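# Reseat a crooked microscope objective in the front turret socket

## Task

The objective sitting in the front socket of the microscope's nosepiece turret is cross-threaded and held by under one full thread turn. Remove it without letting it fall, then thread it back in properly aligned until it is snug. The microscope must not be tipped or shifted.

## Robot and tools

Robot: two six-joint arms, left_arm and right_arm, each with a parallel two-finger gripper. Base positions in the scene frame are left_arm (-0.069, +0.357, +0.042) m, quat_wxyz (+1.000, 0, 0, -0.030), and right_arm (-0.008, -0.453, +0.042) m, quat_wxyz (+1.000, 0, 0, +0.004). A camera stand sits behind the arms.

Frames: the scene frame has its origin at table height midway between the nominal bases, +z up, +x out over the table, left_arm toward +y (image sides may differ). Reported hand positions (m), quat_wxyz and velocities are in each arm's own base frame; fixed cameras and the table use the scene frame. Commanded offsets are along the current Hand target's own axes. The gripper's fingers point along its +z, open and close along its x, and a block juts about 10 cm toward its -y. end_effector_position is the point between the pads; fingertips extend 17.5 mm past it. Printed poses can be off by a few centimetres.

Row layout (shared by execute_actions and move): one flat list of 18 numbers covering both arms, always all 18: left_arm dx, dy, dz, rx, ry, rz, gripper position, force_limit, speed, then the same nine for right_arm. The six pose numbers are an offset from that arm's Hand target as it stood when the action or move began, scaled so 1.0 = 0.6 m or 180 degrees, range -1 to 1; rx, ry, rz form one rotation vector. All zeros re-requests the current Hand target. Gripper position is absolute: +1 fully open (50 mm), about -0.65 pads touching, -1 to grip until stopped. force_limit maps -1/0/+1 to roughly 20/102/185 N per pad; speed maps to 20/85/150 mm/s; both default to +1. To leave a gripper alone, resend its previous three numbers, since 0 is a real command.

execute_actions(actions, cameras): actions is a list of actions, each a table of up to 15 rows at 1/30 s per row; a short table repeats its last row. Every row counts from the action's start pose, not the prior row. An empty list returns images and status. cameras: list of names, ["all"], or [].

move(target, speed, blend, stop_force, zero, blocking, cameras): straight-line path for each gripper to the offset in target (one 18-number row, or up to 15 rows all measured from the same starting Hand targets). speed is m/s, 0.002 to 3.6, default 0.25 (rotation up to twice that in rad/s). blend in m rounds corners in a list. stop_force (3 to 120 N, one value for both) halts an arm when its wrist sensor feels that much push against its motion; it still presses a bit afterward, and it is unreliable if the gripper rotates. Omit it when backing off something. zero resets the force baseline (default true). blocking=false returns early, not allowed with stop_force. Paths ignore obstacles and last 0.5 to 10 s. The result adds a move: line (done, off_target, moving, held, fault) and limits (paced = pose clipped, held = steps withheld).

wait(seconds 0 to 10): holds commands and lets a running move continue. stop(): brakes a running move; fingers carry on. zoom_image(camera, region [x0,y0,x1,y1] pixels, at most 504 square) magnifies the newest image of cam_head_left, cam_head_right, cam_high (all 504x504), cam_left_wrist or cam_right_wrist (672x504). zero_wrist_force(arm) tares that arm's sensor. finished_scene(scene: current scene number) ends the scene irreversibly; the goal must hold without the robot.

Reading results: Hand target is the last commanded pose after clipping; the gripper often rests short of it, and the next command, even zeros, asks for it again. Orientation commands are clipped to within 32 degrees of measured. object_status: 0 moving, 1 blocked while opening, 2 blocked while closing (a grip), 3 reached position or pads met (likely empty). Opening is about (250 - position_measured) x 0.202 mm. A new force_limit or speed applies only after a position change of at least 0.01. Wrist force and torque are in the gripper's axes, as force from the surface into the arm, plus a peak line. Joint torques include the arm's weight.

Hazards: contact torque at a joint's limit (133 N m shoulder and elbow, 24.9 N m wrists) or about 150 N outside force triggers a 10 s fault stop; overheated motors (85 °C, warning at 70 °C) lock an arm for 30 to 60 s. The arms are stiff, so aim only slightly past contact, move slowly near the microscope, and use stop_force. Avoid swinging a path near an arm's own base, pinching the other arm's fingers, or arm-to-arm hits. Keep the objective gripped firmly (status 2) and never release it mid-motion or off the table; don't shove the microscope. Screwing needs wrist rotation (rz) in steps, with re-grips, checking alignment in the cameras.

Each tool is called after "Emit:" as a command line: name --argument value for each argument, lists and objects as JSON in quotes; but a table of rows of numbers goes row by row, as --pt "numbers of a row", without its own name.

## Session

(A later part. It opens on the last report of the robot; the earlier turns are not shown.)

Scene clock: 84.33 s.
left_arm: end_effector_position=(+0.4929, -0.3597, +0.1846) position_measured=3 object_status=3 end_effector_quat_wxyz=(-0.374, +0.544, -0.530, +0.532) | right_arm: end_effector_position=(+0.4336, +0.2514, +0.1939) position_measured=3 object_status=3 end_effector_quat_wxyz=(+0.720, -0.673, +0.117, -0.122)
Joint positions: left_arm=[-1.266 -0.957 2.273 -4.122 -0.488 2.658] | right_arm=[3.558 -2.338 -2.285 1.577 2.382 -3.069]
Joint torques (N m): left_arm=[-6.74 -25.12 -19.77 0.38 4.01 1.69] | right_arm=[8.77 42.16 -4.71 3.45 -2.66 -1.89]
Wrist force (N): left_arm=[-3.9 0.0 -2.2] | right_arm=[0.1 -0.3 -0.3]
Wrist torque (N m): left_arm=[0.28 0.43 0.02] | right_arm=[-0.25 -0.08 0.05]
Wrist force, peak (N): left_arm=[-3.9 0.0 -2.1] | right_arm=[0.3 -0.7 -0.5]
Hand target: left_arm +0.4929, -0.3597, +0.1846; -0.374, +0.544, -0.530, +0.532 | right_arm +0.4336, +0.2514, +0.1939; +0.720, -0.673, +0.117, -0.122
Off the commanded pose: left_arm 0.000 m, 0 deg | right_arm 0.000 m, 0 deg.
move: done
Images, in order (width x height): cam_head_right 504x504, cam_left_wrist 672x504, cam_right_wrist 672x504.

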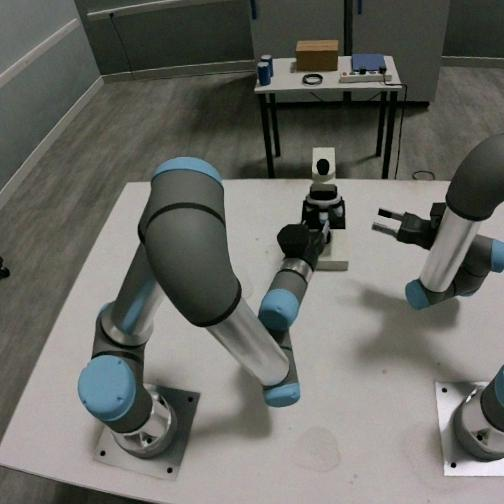

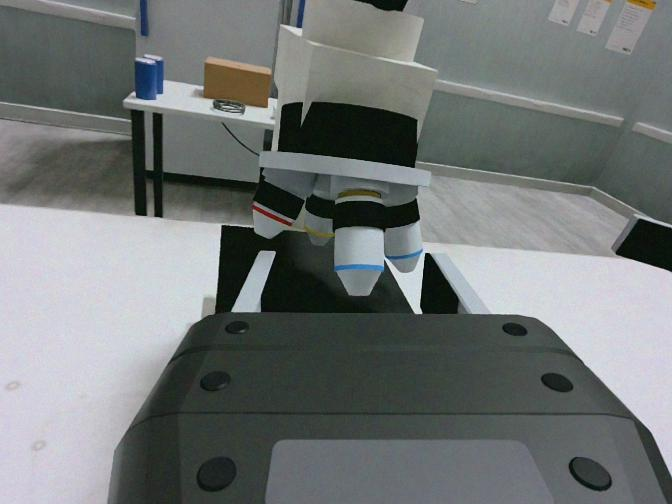

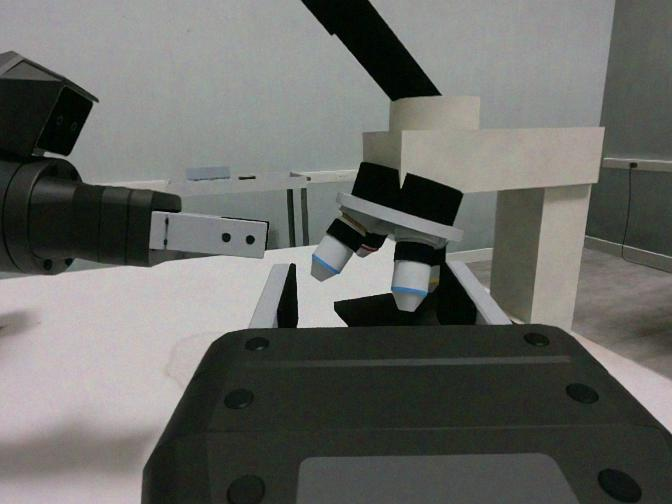

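Emit:
zoom_image --camera "cam_left_wrist" --region '[325, 165, 395, 215]'

Emit:
zoom_image --camera "cam_left_wrist" --region '[375, 175, 435, 225]'

Scaled by 7.200.

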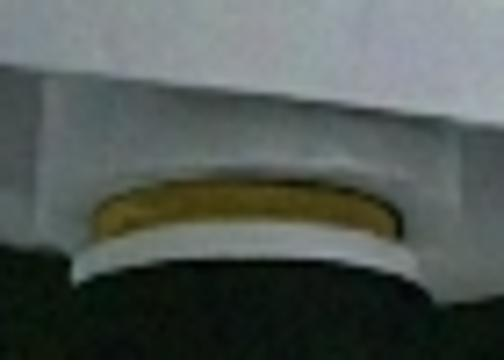

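Scaled by 8.400.

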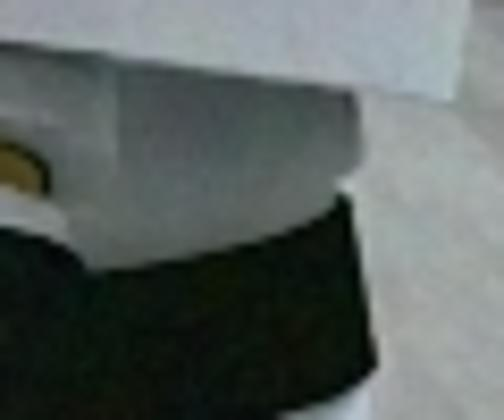

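Emit:
move --target '[0.0072,0.001,0.0683,0,0,0.0054,1,1,1,0,0,0,0,0,0,1,1,1]' --speed 0.08 --cameras '["cam_left_wrist","cam_right_wrist"]'

Emit:
zoom_image --camera "cam_left_wrist" --region '[250, 130, 450, 330]'

Emit:
zoom_image --camera "cam_right_wrist" --region '[260, 170, 440, 320]'

Scene clock: 90.50 s.
left_arm: end_effector_position=(+0.5321, -0.3704, +0.1785) position_measured=3 object_status=3 end_effector_quat_wxyz=(-0.379, +0.539, -0.535, +0.529) | right_arm: end_effector_position=(+0.4336, +0.2514, +0.1939) position_measured=3 object_status=3 end_effector_quat_wxyz=(+0.720, -0.673, +0.117, -0.122)
Joint positions: left_arm=[-1.182 -0.904 2.165 -4.111 -0.568 2.726] | right_arm=[3.558 -2.338 -2.285 1.577 2.382 -3.069]
Joint torques (N m): left_arm=[6.24 -28.53 -21.8 0.04 -2.47 1.56] | right_arm=[8.63 41.26 -5.38 3.3 -2.54 -1.87]
Wrist force (N): left_arm=[-3.8 0.0 -2.2] | right_arm=[0.1 -0.3 -0.4]
Wrist torque (N m): left_arm=[0.30 0.40 -0.04] | right_arm=[-0.24 -0.08 0.06]
Wrist force, peak (N): left_arm=[-4.2 -0.1 -2.6] | right_arm=[-0.1 -0.6 -0.6]
Hand target: left_arm +0.5322, -0.3705, +0.1785; -0.379, +0.539, -0.535, +0.529 | right_arm +0.4336, +0.2514, +0.1939; +0.720, -0.673, +0.117, -0.122
Off the commanded pose: left_arm 0.000 m, 0 deg | right_arm 0.000 m, 0 deg.
move: done
Images, in order (width x height): cam_left_wrist 672x504, cam_right_wrist 672x504.

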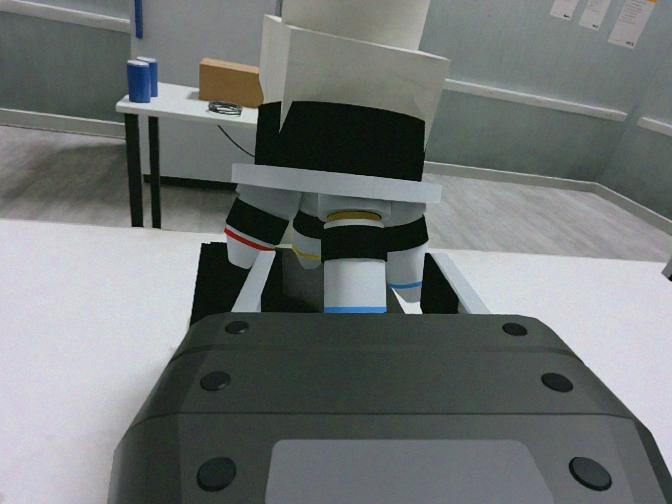

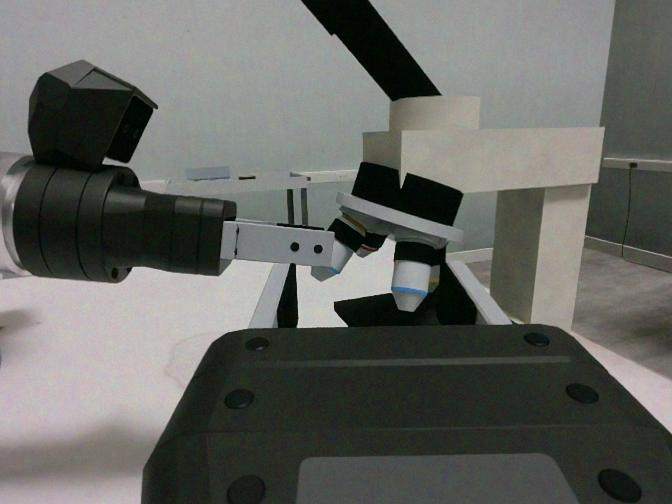

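Scaled by 2.520.

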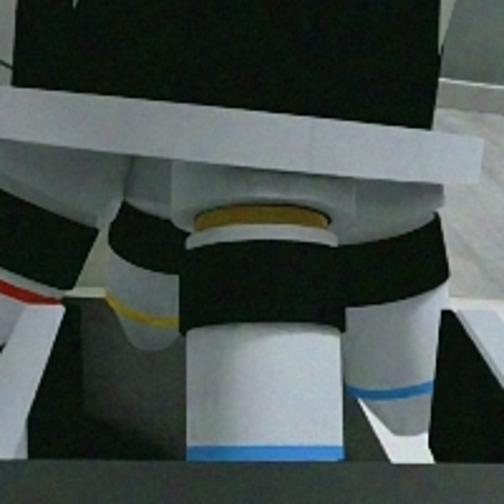

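Scaled by 2.800.

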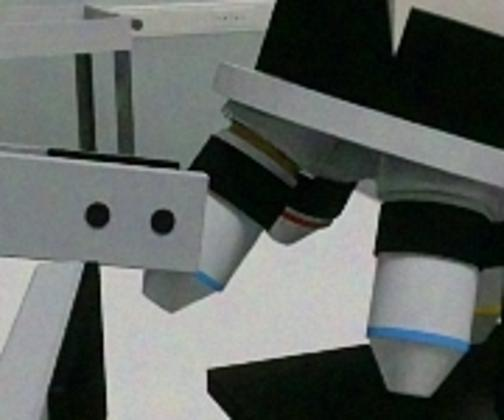

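Emit:
move --target '[0.0017,-0.0028,0.0395,0,0,0,1,1,1,0,0,0,0,0,0,1,1,1]' --speed 0.05 --stop_force 12 --cameras '["cam_left_wrist","cam_right_wrist"]'

Emit:
zoom_image --camera "cam_left_wrist" --region '[250, 150, 450, 330]'

Emit:
zoom_image --camera "cam_right_wrist" --region '[260, 170, 440, 320]'

Scene clock: 95.47 s.
left_arm: end_effector_position=(+0.5555, -0.3750, +0.1766) position_measured=3 object_status=3 end_effector_quat_wxyz=(-0.379, +0.539, -0.535, +0.529) | right_arm: end_effector_position=(+0.4336, +0.2514, +0.1939) position_measured=3 object_status=3 end_effector_quat_wxyz=(+0.720, -0.673, +0.117, -0.122)
Joint positions: left_arm=[-1.135 -0.878 2.104 -4.095 -0.613 2.75] | right_arm=[3.558 -2.338 -2.285 1.577 2.382 -3.069]
Joint torques (N m): left_arm=[6.31 -29.32 -22.48 0.02 -2.28 1.96] | right_arm=[8.7 41.5 -5.16 3.13 -2.69 -1.79]
Wrist force (N): left_arm=[-3.8 0.1 -2.2] | right_arm=[0.0 -0.5 -0.5]
Wrist torque (N m): left_arm=[0.30 0.41 -0.04] | right_arm=[-0.28 -0.07 0.06]
Wrist force, peak (N): left_arm=[-4.1 0.0 -2.3] | right_arm=[-0.1 -0.6 -0.8]
Hand target: left_arm +0.5555, -0.3750, +0.1766; -0.379, +0.539, -0.535, +0.529 | right_arm +0.4336, +0.2514, +0.1939; +0.720, -0.673, +0.117, -0.122
Off the commanded pose: left_arm 0.000 m, 0 deg | right_arm 0.000 m, 0 deg.
move: done
Images, in order (width x height): cam_left_wrist 672x504, cam_right_wrist 672x504.

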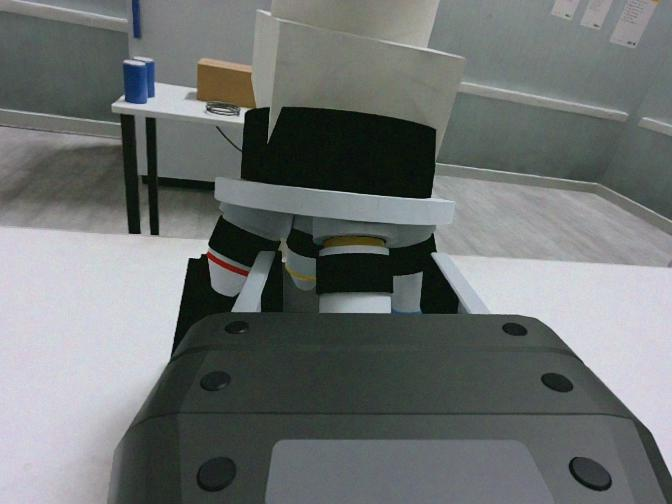

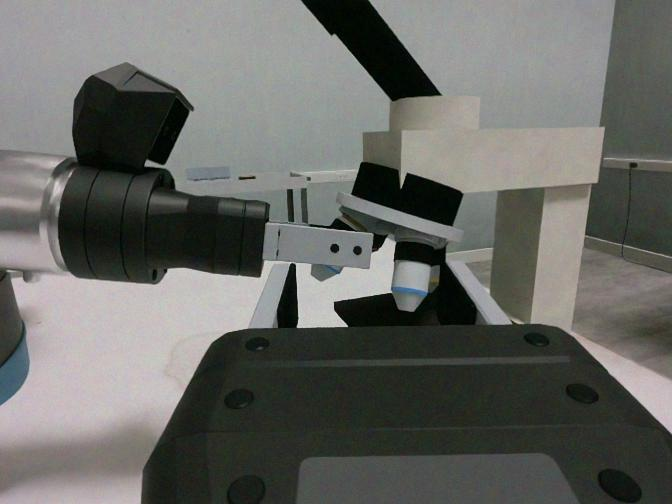

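Scaled by 2.520.

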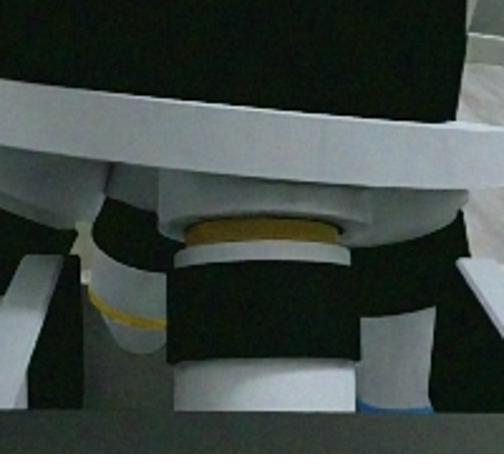

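Scaled by 2.800.

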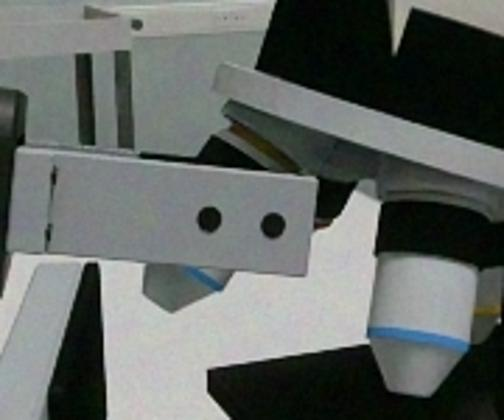

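Emit:
move --target '[0,0,0,0,0,0,-1,-0.85,-1,0,0,0,0,0,0,1,1,1]' --cameras '["cam_left_wrist","cam_right_wrist"]'

Emit:
zoom_image --camera "cam_left_wrist" --region '[270, 180, 430, 330]'

Emit:
zoom_image --camera "cam_right_wrist" --region '[260, 170, 440, 320]'

Scene clock: 97.67 s.
left_arm: end_effector_position=(+0.5555, -0.3750, +0.1766) position_measured=131 object_status=2 end_effector_quat_wxyz=(-0.379, +0.539, -0.535, +0.529) | right_arm: end_effector_position=(+0.4336, +0.2514, +0.1939) position_measured=3 object_status=3 end_effector_quat_wxyz=(+0.720, -0.673, +0.117, -0.122)
Joint positions: left_arm=[-1.135 -0.878 2.104 -4.095 -0.613 2.75] | right_arm=[3.558 -2.338 -2.285 1.577 2.382 -3.069]
Joint torques (N m): left_arm=[3.79 -29.44 -23.07 0.34 -2.45 2.05] | right_arm=[8.16 41.77 -4.36 3.18 -2.57 -1.89]
Wrist force (N): left_arm=[-6.0 0.4 -2.8] | right_arm=[0.0 -0.5 -0.4]
Wrist torque (N m): left_arm=[0.27 0.33 -0.10] | right_arm=[-0.27 -0.08 0.06]
Wrist force, peak (N): left_arm=[-6.5 0.5 -2.7] | right_arm=[-0.1 -0.6 -0.5]
Hand target: left_arm +0.5555, -0.3750, +0.1766; -0.379, +0.539, -0.535, +0.529 | right_arm +0.4336, +0.2514, +0.1939; +0.720, -0.673, +0.117, -0.122
Off the commanded pose: left_arm 0.000 m, 0 deg | right_arm 0.000 m, 0 deg.
move: done
Images, in order (width x height): cam_left_wrist 672x504, cam_right_wrist 672x504.

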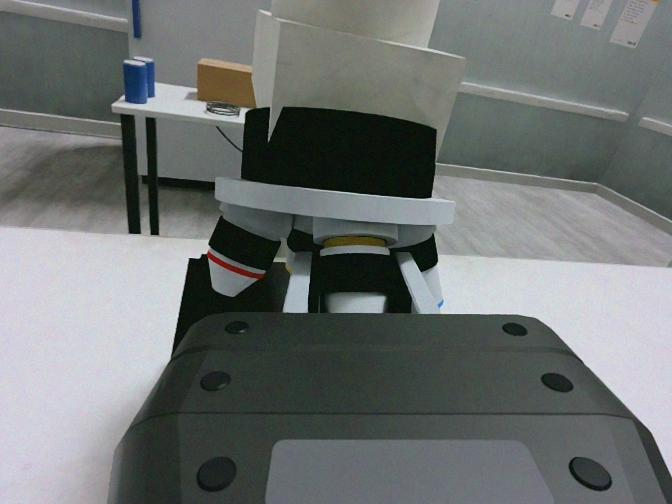

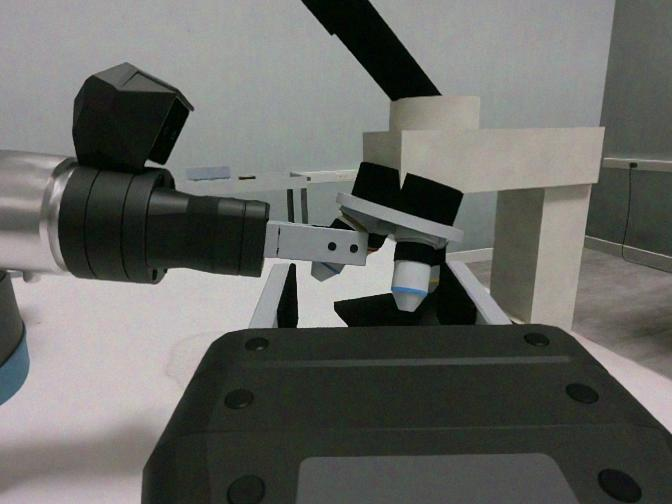

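Scaled by 3.150.

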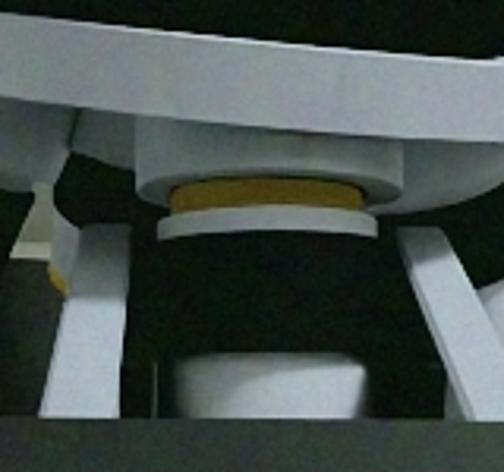

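Scaled by 2.800.

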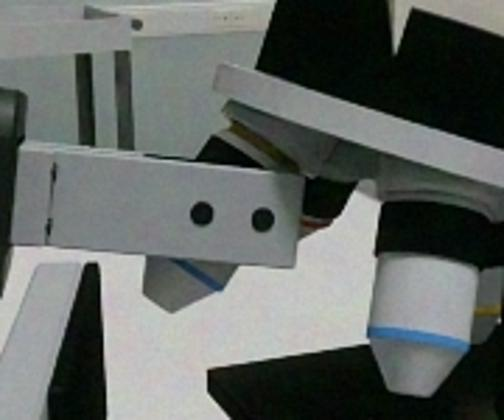

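Emit:
move --target '[0.0003,0,0,0,0.0478,-0.0283,-1,-0.85,-1,0,0,0,0,0,0,1,1,1]' --speed 0.15

Scene clock: 100.80 s.
left_arm: end_effector_position=(+0.5554, -0.3751, +0.1767) position_measured=131 object_status=2 end_effector_quat_wxyz=(-0.314, +0.522, -0.537, +0.584) | right_arm: end_effector_position=(+0.4336, +0.2514, +0.1939) position_measured=3 object_status=3 end_effector_quat_wxyz=(+0.720, -0.673, +0.117, -0.122)
Joint positions: left_arm=[-1.08 -0.861 2.135 -4.246 -0.806 2.746] | right_arm=[3.558 -2.338 -2.285 1.577 2.382 -3.069]
Joint torques (N m): left_arm=[2.21 -31.51 0.64 -4.26 -4.91 -1.37] | right_arm=[8.13 41.35 -4.2 3.25 -2.64 -1.79]
Wrist force (N): left_arm=[-11.2 2.4 -6.3] | right_arm=[0.0 -0.5 -0.5]
Wrist torque (N m): left_arm=[0.34 0.13 -0.09] | right_arm=[-0.28 -0.07 0.06]
Wrist force, peak (N): left_arm=[-12.4 6.1 -2.6] | right_arm=[0.1 -0.8 -0.5]
Hand target: left_arm +0.5554, -0.3751, +0.1767; -0.314, +0.522, -0.537, +0.584 | right_arm +0.4336, +0.2514, +0.1939; +0.720, -0.673, +0.117, -0.122
Off the commanded pose: left_arm 0.000 m, 0 deg | right_arm 0.000 m, 0 deg.
move: done

Emit:
move --target '[-0.0007,0,0,0,0,0,-1,-0.85,-1,0,0,0,0,0,0,1,1,1]' --speed 0.05 --cameras '["cam_left_wrist"]'

Emit:
zoom_image --camera "cam_left_wrist" --region '[270, 180, 430, 330]'

Scene clock: 101.97 s.
left_arm: end_effector_position=(+0.5555, -0.3748, +0.1765) position_measured=131 object_status=2 end_effector_quat_wxyz=(-0.314, +0.522, -0.537, +0.584) | right_arm: end_effector_position=(+0.4336, +0.2514, +0.1939) position_measured=3 object_status=3 end_effector_quat_wxyz=(+0.720, -0.673, +0.117, -0.122)
Joint positions: left_arm=[-1.079 -0.861 2.135 -4.247 -0.807 2.746] | right_arm=[3.558 -2.338 -2.285 1.577 2.382 -3.069]
Joint torques (N m): left_arm=[6.03 -29.74 1.18 -3.75 -3.68 1.93] | right_arm=[9.01 41.61 -4.95 3.14 -2.69 -1.71]
Wrist force (N): left_arm=[-7.0 1.6 -6.8] | right_arm=[-0.1 -0.5 -0.6]
Wrist torque (N m): left_arm=[0.34 0.24 -0.05] | right_arm=[-0.28 -0.05 0.06]
Wrist force, peak (N): left_arm=[-11.5 2.4 -6.4] | right_arm=[-0.1 -0.5 -0.6]
Hand target: left_arm +0.5555, -0.3748, +0.1765; -0.314, +0.522, -0.537, +0.584 | right_arm +0.4336, +0.2514, +0.1939; +0.720, -0.673, +0.117, -0.122
Off the commanded pose: left_arm 0.000 m, 0 deg | right_arm 0.000 m, 0 deg.
move: done
Images, in order (width x height): cam_left_wrist 672x504.

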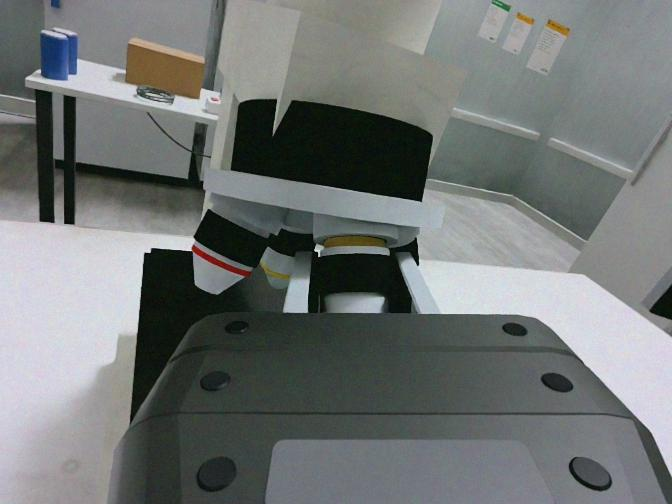

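Scaled by 3.150.

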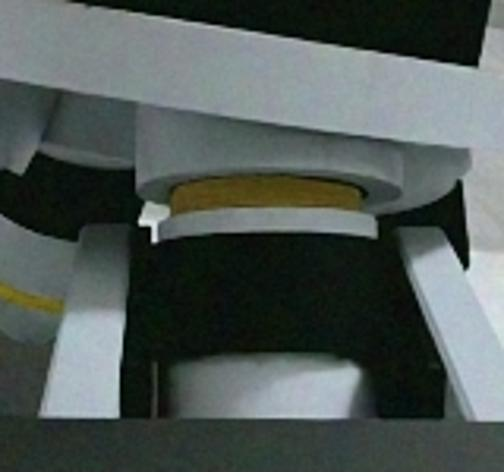

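Emit:
move --target '[-0.00095,0.0001,-0.00045,0,0.0478,-0.0283,-1,-0.85,-1,0,0,0,0,0,0,1,1,1]' --speed 0.15

Scene clock: 104.13 s.
left_arm: end_effector_position=(+0.5554, -0.3742, +0.1764) position_measured=131 object_status=2 end_effector_quat_wxyz=(-0.246, +0.500, -0.536, +0.635) | right_arm: end_effector_position=(+0.4336, +0.2514, +0.1939) position_measured=3 object_status=3 end_effector_quat_wxyz=(+0.720, -0.673, +0.117, -0.122)
Joint positions: left_arm=[-1.008 -0.829 2.148 -4.374 -1.014 2.716] | right_arm=[3.558 -2.338 -2.285 1.577 2.382 -3.069]
Joint torques (N m): left_arm=[6.62 -31.51 -22.02 -4.34 -2.68 -1.33] | right_arm=[8.19 41.34 -4.67 3.14 -2.65 -1.63]
Wrist force (N): left_arm=[-3.4 1.0 -1.7] | right_arm=[0.0 -0.4 -0.3]
Wrist torque (N m): left_arm=[0.32 0.35 0.02] | right_arm=[-0.26 -0.06 0.06]
Wrist force, peak (N): left_arm=[-7.0 1.8 -7.0] | right_arm=[0.1 -0.7 -0.4]
Hand target: left_arm +0.5554, -0.3742, +0.1764; -0.246, +0.500, -0.536, +0.635 | right_arm +0.4336, +0.2514, +0.1939; +0.720, -0.673, +0.117, -0.122
Off the commanded pose: left_arm 0.000 m, 0 deg | right_arm 0.000 m, 0 deg.
move: done

Emit:
move --target '[-0.00137,0.0002,0.0001,0,0.0956,-0.0567,-1,-0.85,-1,0,0,0,0,0,0,1,1,1]' --speed 0.2 --cameras '["cam_left_wrist","cam_right_wrist"]'

Emit:
zoom_image --camera "cam_left_wrist" --region '[270, 180, 430, 330]'

Emit:
zoom_image --camera "cam_right_wrist" --region '[300, 180, 400, 290]'

Scene clock: 106.27 s.
left_arm: end_effector_position=(+0.5558, -0.3735, +0.1759) position_measured=131 object_status=2 end_effector_quat_wxyz=(-0.106, +0.445, -0.520, +0.721) | right_arm: end_effector_position=(+0.4336, +0.2514, +0.1939) position_measured=3 object_status=3 end_effector_quat_wxyz=(+0.720, -0.673, +0.117, -0.122)
Joint positions: left_arm=[-0.841 -0.724 2.089 -4.57 -1.447 2.588] | right_arm=[3.558 -2.338 -2.285 1.577 2.382 -3.069]
Joint torques (N m): left_arm=[5.73 -30.95 -21.31 -4.13 -3.12 -1.14] | right_arm=[7.53 40.91 -4.21 3.13 -2.71 -1.6]
Wrist force (N): left_arm=[-2.9 1.5 -3.6] | right_arm=[0.1 -0.4 -0.3]
Wrist torque (N m): left_arm=[0.30 0.29 0.01] | right_arm=[-0.27 -0.07 0.05]
Wrist force, peak (N): left_arm=[-2.6 1.7 -4.6] | right_arm=[-0.1 -0.6 -0.5]
Hand target: left_arm +0.5558, -0.3735, +0.1759; -0.106, +0.445, -0.520, +0.721 | right_arm +0.4336, +0.2514, +0.1939; +0.720, -0.673, +0.117, -0.122
Off the commanded pose: left_arm 0.000 m, 0 deg | right_arm 0.000 m, 0 deg.
move: done
Images, in order (width x height): cam_left_wrist 672x504, cam_right_wrist 672x504.

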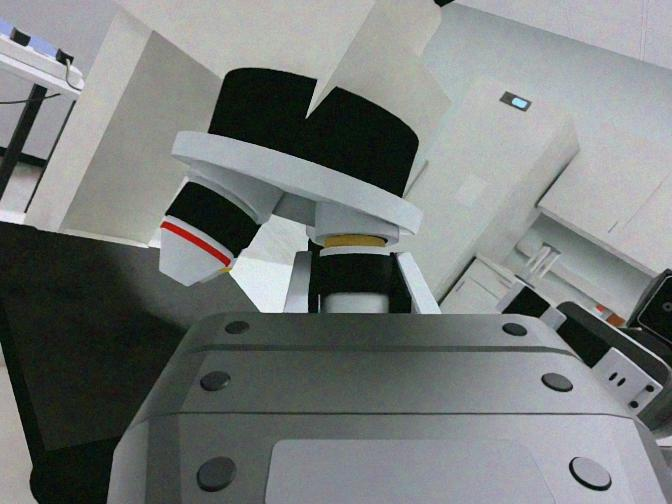

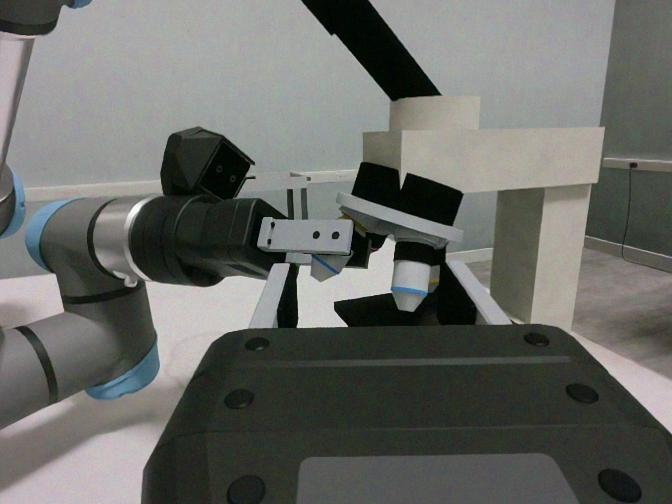

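Scaled by 3.150.

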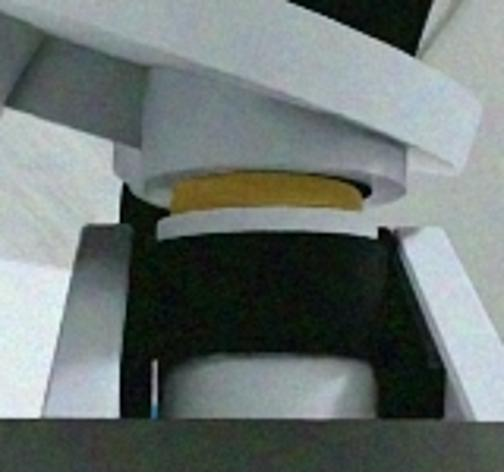

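Scaled by 4.582.

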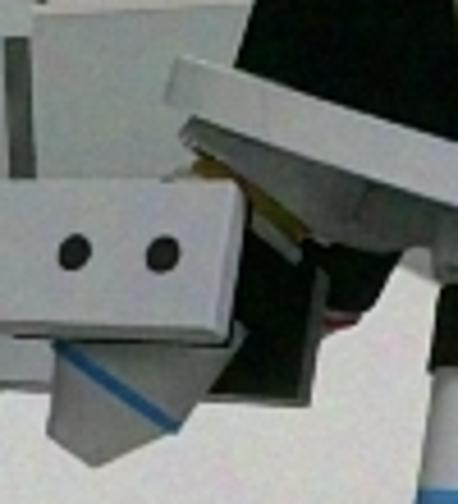

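Emit:
move --target '[-0.00117,0.00013,-0.00013,0,0.0812,-0.0482,-1,-0.85,-1,0,0,0,0,0,0,1,1,1]' --speed 0.25

Scene clock: 108.30 s.
left_arm: end_effector_position=(+0.5561, -0.3731, +0.1755) position_measured=131 object_status=2 end_effector_quat_wxyz=(+0.015, +0.387, -0.494, +0.778) | right_arm: end_effector_position=(+0.4336, +0.2514, +0.1939) position_measured=3 object_status=3 end_effector_quat_wxyz=(+0.720, -0.673, +0.117, -0.122)
Joint positions: left_arm=[-0.709 -0.608 1.946 -4.698 -1.783 2.411] | right_arm=[3.558 -2.338 -2.285 1.577 2.382 -3.069]
Joint torques (N m): left_arm=[5.94 -34.45 -20.49 -3.59 -2.9 -1.28] | right_arm=[7.78 41.26 -4.16 3.17 -2.67 -1.62]
Wrist force (N): left_arm=[-2.6 0.3 -2.0] | right_arm=[0.1 -0.5 -0.2]
Wrist torque (N m): left_arm=[0.20 0.23 0.02] | right_arm=[-0.28 -0.09 0.06]
Wrist force, peak (N): left_arm=[-1.3 2.4 -5.4] | right_arm=[-0.2 -0.6 -0.5]
Hand target: left_arm +0.5561, -0.3731, +0.1755; +0.015, +0.387, -0.494, +0.778 | right_arm +0.4336, +0.2514, +0.1939; +0.720, -0.673, +0.117, -0.122
Off the commanded pose: left_arm 0.000 m, 0 deg | right_arm 0.000 m, 0 deg.
move: done

Emit:
move --target '[0,0.00143,-0.00085,0,0,0,-1,-0.85,-1,0,0,0,0,0,0,1,1,1]' --speed 0.01 --stop_force 8 --cameras '["cam_left_wrist"]'

Emit:
zoom_image --camera "cam_left_wrist" --region '[270, 180, 430, 330]'

Scene clock: 109.87 s.
left_arm: end_effector_position=(+0.5554, -0.3731, +0.1747) position_measured=131 object_status=2 end_effector_quat_wxyz=(+0.015, +0.387, -0.494, +0.778) | right_arm: end_effector_position=(+0.4336, +0.2514, +0.1939) position_measured=3 object_status=3 end_effector_quat_wxyz=(+0.720, -0.673, +0.117, -0.122)
Joint positions: left_arm=[-0.71 -0.606 1.947 -4.7 -1.782 2.411] | right_arm=[3.558 -2.338 -2.285 1.577 2.382 -3.069]
Joint torques (N m): left_arm=[-6.59 -33.39 4.54 -3.71 3.07 2.05] | right_arm=[6.94 40.88 -5.2 3.14 -2.55 -1.84]
Wrist force (N): left_arm=[-2.4 0.2 -2.0] | right_arm=[0.0 -0.6 -0.5]
Wrist torque (N m): left_arm=[0.20 0.20 0.00] | right_arm=[-0.30 -0.06 0.05]
Wrist force, peak (N): left_arm=[-2.8 0.2 -2.2] | right_arm=[-0.1 -0.7 -0.5]
Hand target: left_arm +0.5554, -0.3731, +0.1747; +0.015, +0.387, -0.494, +0.778 | right_arm +0.4336, +0.2514, +0.1939; +0.720, -0.673, +0.117, -0.122
Off the commanded pose: left_arm 0.000 m, 0 deg | right_arm 0.000 m, 0 deg.
move: done
Images, in order (width x height): cam_left_wrist 672x504.

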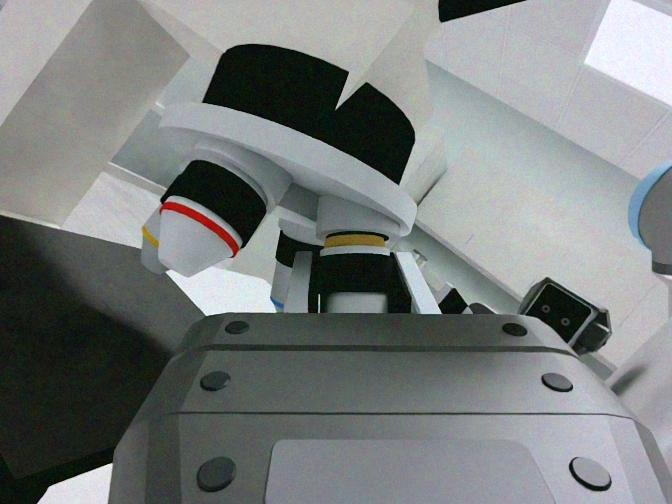

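Scaled by 3.150.

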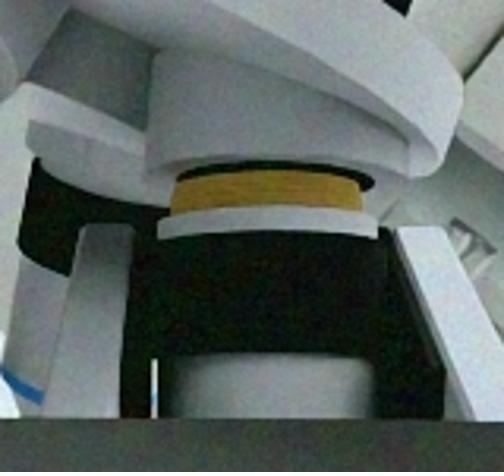

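Emit:
move --target '[0,0.0158,-0.0094,0,0,0,-1,-0.85,-1,0,0,0,0,0,0,1,1,1]' --speed 0.05 --cameras '["cam_left_wrist","cam_right_wrist"]'

Emit:
zoom_image --camera "cam_left_wrist" --region '[290, 160, 430, 280]'

Emit:
zoom_image --camera "cam_right_wrist" --region '[280, 180, 400, 290]'

Scene clock: 111.37 s.
left_arm: end_effector_position=(+0.5524, -0.3737, +0.1712) position_measured=131 object_status=2 end_effector_quat_wxyz=(+0.016, +0.387, -0.495, +0.778) | right_arm: end_effector_position=(+0.4336, +0.2514, +0.1939) position_measured=3 object_status=3 end_effector_quat_wxyz=(+0.720, -0.673, +0.117, -0.122)
Joint positions: left_arm=[-0.715 -0.599 1.952 -4.711 -1.777 2.412] | right_arm=[3.558 -2.338 -2.285 1.577 2.382 -3.069]
Joint torques (N m): left_arm=[-1.08 -41.69 -6.25 -2.11 0.18 0.06] | right_arm=[8.12 40.71 -5.02 3.08 -2.71 -1.74]
Wrist force (N): left_arm=[-2.5 0.2 -2.0] | right_arm=[0.0 -0.3 -0.4]
Wrist torque (N m): left_arm=[0.19 0.23 -0.04] | right_arm=[-0.25 -0.07 0.06]
Wrist force, peak (N): left_arm=[-3.3 1.1 -1.8] | right_arm=[-0.1 -0.6 -0.6]
Hand target: left_arm +0.5524, -0.3737, +0.1712; +0.016, +0.387, -0.495, +0.778 (not the last commanded pose) | right_arm +0.4336, +0.2514, +0.1939; +0.720, -0.673, +0.117, -0.122
Tool commands: left_gripper/position=-1.0 left_gripper/force_limit=-0.85098 left_gripper/speed=-1.0 right_gripper/position=+1.0 right_gripper/force_limit=+1.0 right_gripper/speed=+1.0
Off the commanded pose: left_arm 0.006 m, 0 deg | right_arm 0.000 m, 0 deg.
FORCE FAULT: contact force on the left arm reached its limit, and that arm stopped. The contact can be on any part of that arm, not only on its tool. That arm's remaining commands of this call were not run. That arm is still stopped at the end of this call. That arm stays stopped for about 10 more seconds. Until then a move that you send moves the other arm only, and its call returns only when the move has ended. Once the stop has ended, the next robot result says so. If the stop ends while you think or write, that arm runs what you send next, counted from a new Hand target: where the arm stands when the stop ends. While its stop runs, that arm takes no new command, but its gripper still runs the gripper command that each later call begins with. Until it ends, the stop uses up actions while you think or wait. An arm that is not stopped still takes commands.
move: fault (left_arm)
Images, in order (width x height): cam_left_wrist 672x504, cam_right_wrist 672x504.

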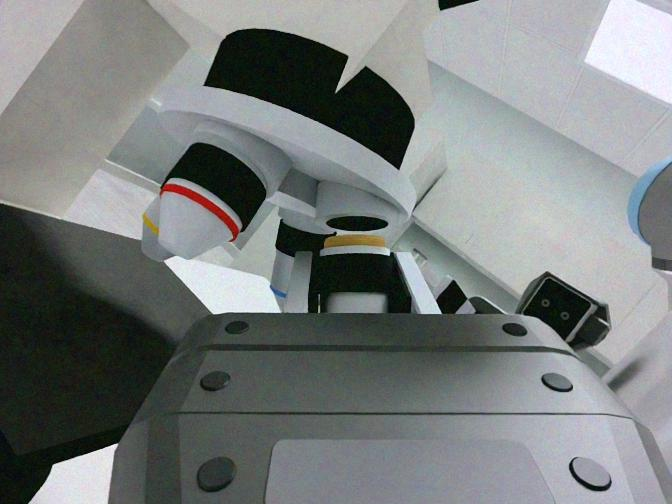

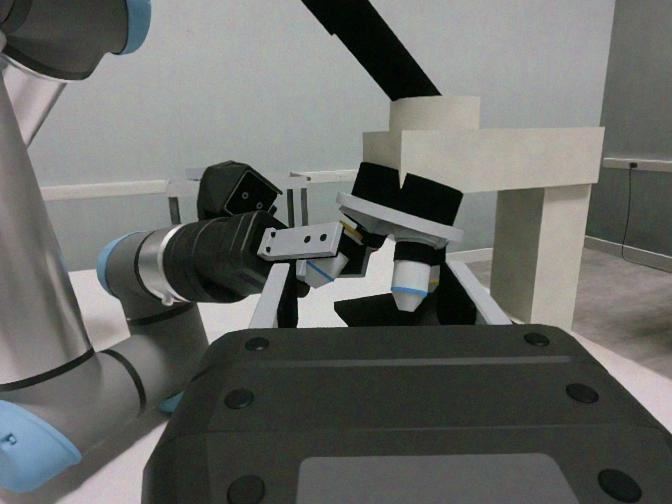

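Scaled by 3.600.

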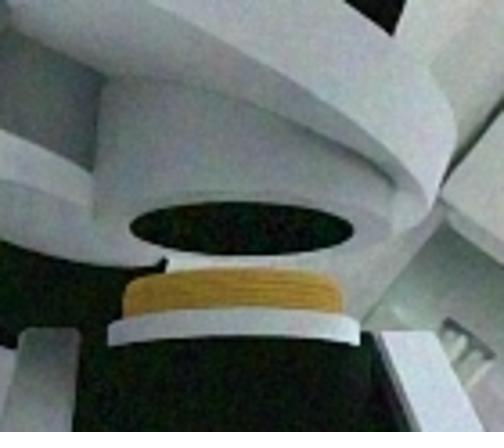

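Scaled by 4.200.

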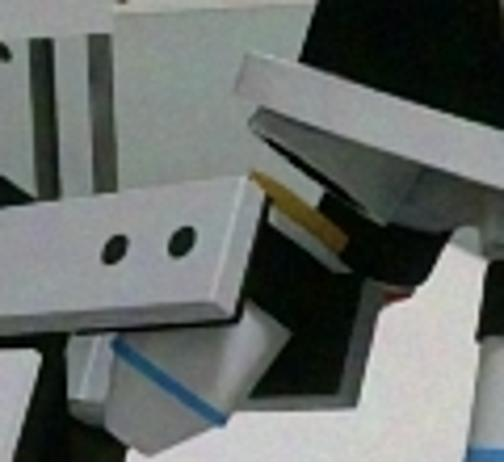

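Emit:
wait --seconds 9.5

Scene clock: 123.57 s.
left_arm: end_effector_position=(+0.5524, -0.3737, +0.1712) position_measured=131 object_status=2 end_effector_quat_wxyz=(+0.016, +0.387, -0.495, +0.778) | right_arm: end_effector_position=(+0.4336, +0.2514, +0.1939) position_measured=3 object_status=3 end_effector_quat_wxyz=(+0.720, -0.673, +0.117, -0.122)
Joint positions: left_arm=[-0.715 -0.599 1.952 -4.711 -1.777 2.412] | right_arm=[3.558 -2.338 -2.285 1.577 2.382 -3.069]
Joint torques (N m): left_arm=[-0.15 -41.89 -5.28 -2.13 0.05 0.45] | right_arm=[7.37 40.06 -3.7 2.95 -2.66 -1.75]
Wrist force (N): left_arm=[-2.4 0.0 -1.7] | right_arm=[-0.2 -0.5 -0.4]
Wrist torque (N m): left_arm=[0.17 0.21 -0.04] | right_arm=[-0.29 -0.03 0.06]
Wrist force, peak (N): left_arm=[-2.9 0.5 -2.1] | right_arm=[0.0 -0.7 -0.5]
Hand target: left_arm +0.5524, -0.3737, +0.1712; +0.016, +0.387, -0.495, +0.778 (not the last commanded pose) | right_arm +0.4336, +0.2514, +0.1939; +0.720, -0.673, +0.117, -0.122
Tool commands: left_gripper/position=-1.0 left_gripper/force_limit=-0.85098 left_gripper/speed=-1.0 right_gripper/position=+1.0 right_gripper/force_limit=+1.0 right_gripper/speed=+1.0
Off the commanded pose: left_arm 0.006 m, 0 deg | right_arm 0.000 m, 0 deg.
FORCE FAULT, CONTINUED: the left arm's stop, for the force fault that an earlier result reported, is over. The rest of the stop counts as 19 of the actions that you can send in this scene. During its stop the left arm's controller moved it back a little. That arm's target is now where it stood when the stop ended, not its last command. That arm accepts commands again.
wait: 9.50 s; at rest from the start

Emit:
move --pt "0.0020 0.0003 0.0005 0 -0.1433 0.085 -1 -0.85 -1 0 0 0 0 0 0 1 1 1" --pt "0.0034 0.0095 -0.0035 0 -0.2723 0.1615 -1 -0.85 -1 0 0 0 0 0 0 1 1 1" --speed 0.25 --cameras '["cam_left_wrist","cam_right_wrist"]'

Emit:
zoom_image --camera "cam_left_wrist" --region '[290, 160, 430, 280]'

Emit:
zoom_image --camera "cam_right_wrist" --region '[280, 180, 400, 290]'

Scene clock: 128.17 s.
left_arm: end_effector_position=(+0.5474, -0.3757, +0.1677) position_measured=131 object_status=2 end_effector_quat_wxyz=(-0.378, +0.539, -0.536, +0.529) | right_arm: end_effector_position=(+0.4336, +0.2514, +0.1939) position_measured=3 object_status=3 end_effector_quat_wxyz=(+0.720, -0.673, +0.117, -0.122)
Joint positions: left_arm=[-1.152 -0.861 2.118 -4.119 -0.597 2.742] | right_arm=[3.558 -2.338 -2.285 1.577 2.382 -3.069]
Joint torques (N m): left_arm=[-6.85 -45.61 -21.99 -0.02 3.48 -1.73] | right_arm=[7.73 40.8 -4.31 2.92 -2.63 -1.72]
Wrist force (N): left_arm=[-3.8 1.0 -1.9] | right_arm=[-0.1 -0.3 -0.4]
Wrist torque (N m): left_arm=[0.29 0.38 0.03] | right_arm=[-0.26 -0.05 0.06]
Wrist force, peak (N): left_arm=[-4.0 0.8 -2.1] | right_arm=[-0.2 -0.7 -0.5]
Hand target: left_arm +0.5474, -0.3757, +0.1677; -0.378, +0.539, -0.536, +0.528 | right_arm +0.4336, +0.2514, +0.1939; +0.720, -0.673, +0.117, -0.122
Off the commanded pose: left_arm 0.000 m, 0 deg | right_arm 0.000 m, 0 deg.
move: done
Images, in order (width x height): cam_left_wrist 672x504, cam_right_wrist 672x504.

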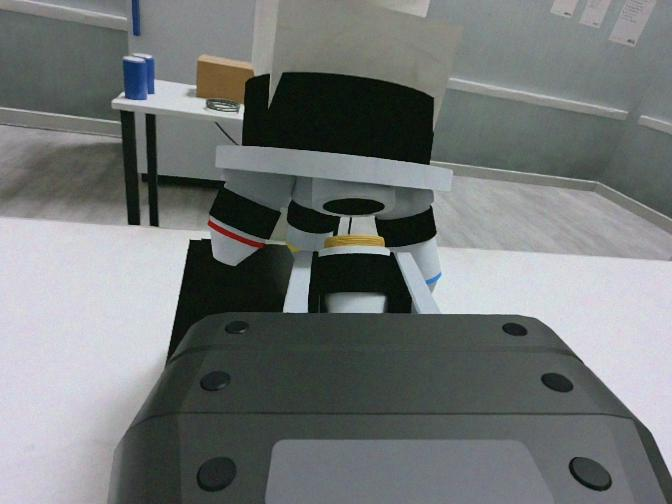

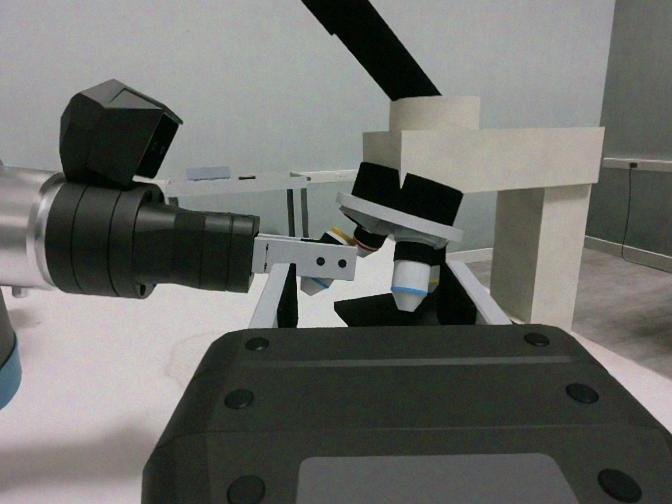

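Scaled by 3.600.

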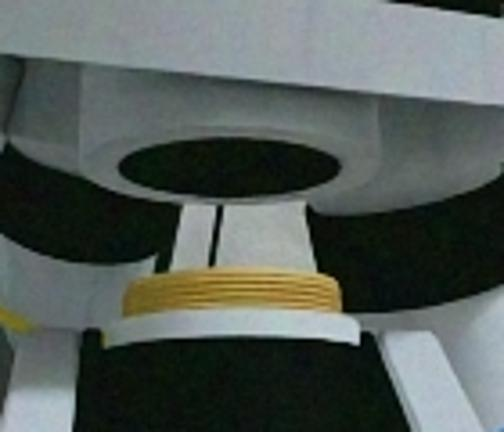

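Scaled by 4.200.

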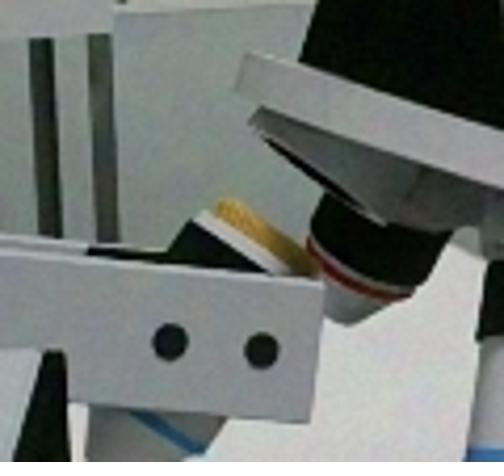

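Emit:
zoom_image --camera "cam_left_wrist" --region '[305, 180, 405, 260]'

Emit:
zoom_image --camera "cam_right_wrist" --region '[325, 195, 385, 250]'

Scaled by 5.040.

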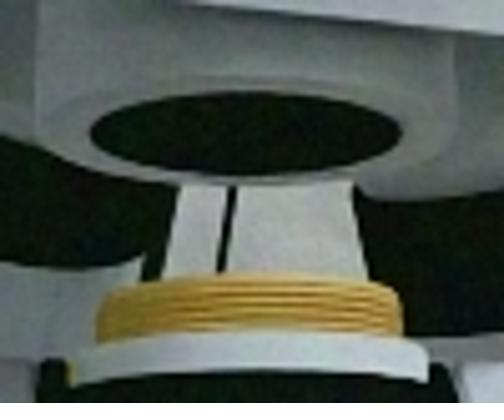

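Scaled by 8.400.

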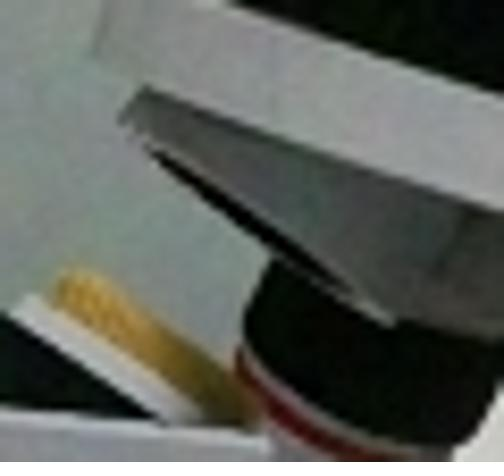

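Emit:
move --target '[-0.00206,0.00028,0.00047,0,0.215,-0.1275,-1,-0.85,-1,0,0,0,0,0,0,1,1,1]' --speed 0.25 --cameras '["cam_left_wrist","cam_right_wrist"]'

Emit:
zoom_image --camera "cam_left_wrist" --region '[305, 170, 405, 260]'

Emit:
zoom_image --camera "cam_right_wrist" --region '[325, 195, 385, 255]'

Scene clock: 136.23 s.
left_arm: end_effector_position=(+0.5478, -0.3745, +0.1673) position_measured=131 object_status=2 end_effector_quat_wxyz=(-0.070, +0.429, -0.514, +0.739) | right_arm: end_effector_position=(+0.4336, +0.2514, +0.1939) position_measured=3 object_status=3 end_effector_quat_wxyz=(+0.720, -0.673, +0.117, -0.122)
Joint positions: left_arm=[-0.816 -0.673 2.068 -4.64 -1.535 2.545] | right_arm=[3.558 -2.338 -2.285 1.577 2.382 -3.069]
Joint torques (N m): left_arm=[5.74 -32.65 -19.08 -4.1 -3.07 -1.48] | right_arm=[7.65 39.77 -4.5 2.87 -2.6 -1.68]
Wrist force (N): left_arm=[-2.9 0.7 -1.8] | right_arm=[0.2 -0.5 -0.3]
Wrist torque (N m): left_arm=[0.27 0.30 0.01] | right_arm=[-0.28 -0.10 0.06]
Wrist force, peak (N): left_arm=[-4.1 0.9 -2.0] | right_arm=[-0.1 -0.7 -0.3]
Hand target: left_arm +0.5478, -0.3745, +0.1673; -0.070, +0.429, -0.514, +0.740 | right_arm +0.4336, +0.2514, +0.1939; +0.720, -0.673, +0.117, -0.122
Off the commanded pose: left_arm 0.000 m, 0 deg | right_arm 0.000 m, 0 deg.
move: done
Images, in order (width x height): cam_left_wrist 672x504, cam_right_wrist 672x504.

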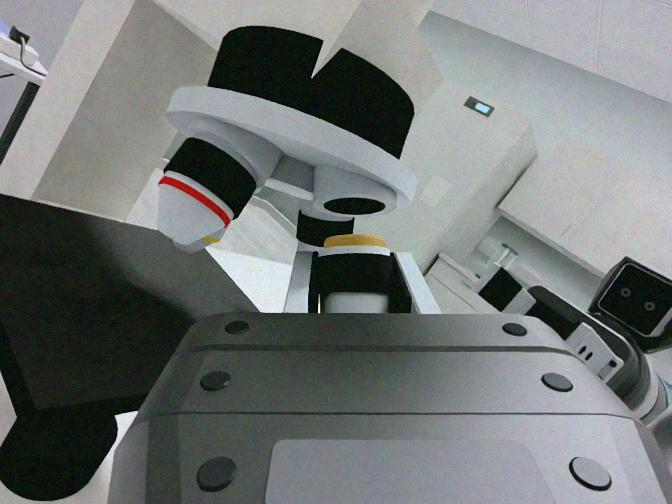

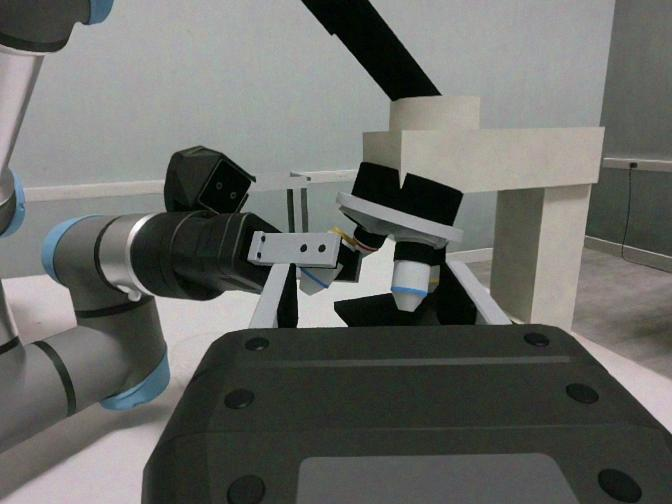

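Scaled by 5.040.

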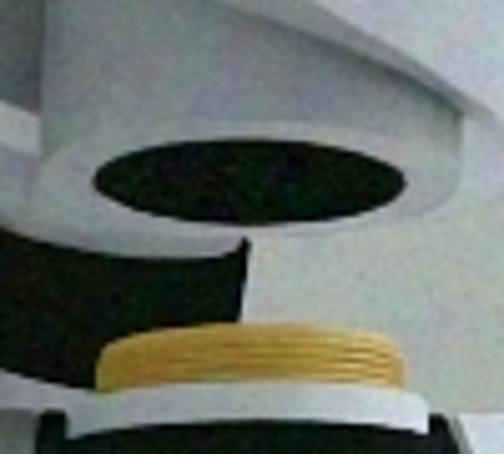

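Scaled by 8.400.

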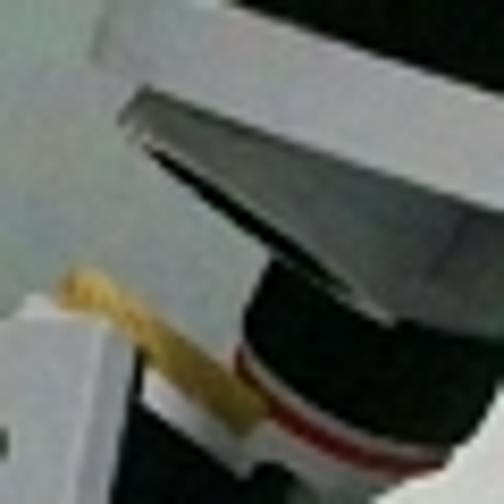

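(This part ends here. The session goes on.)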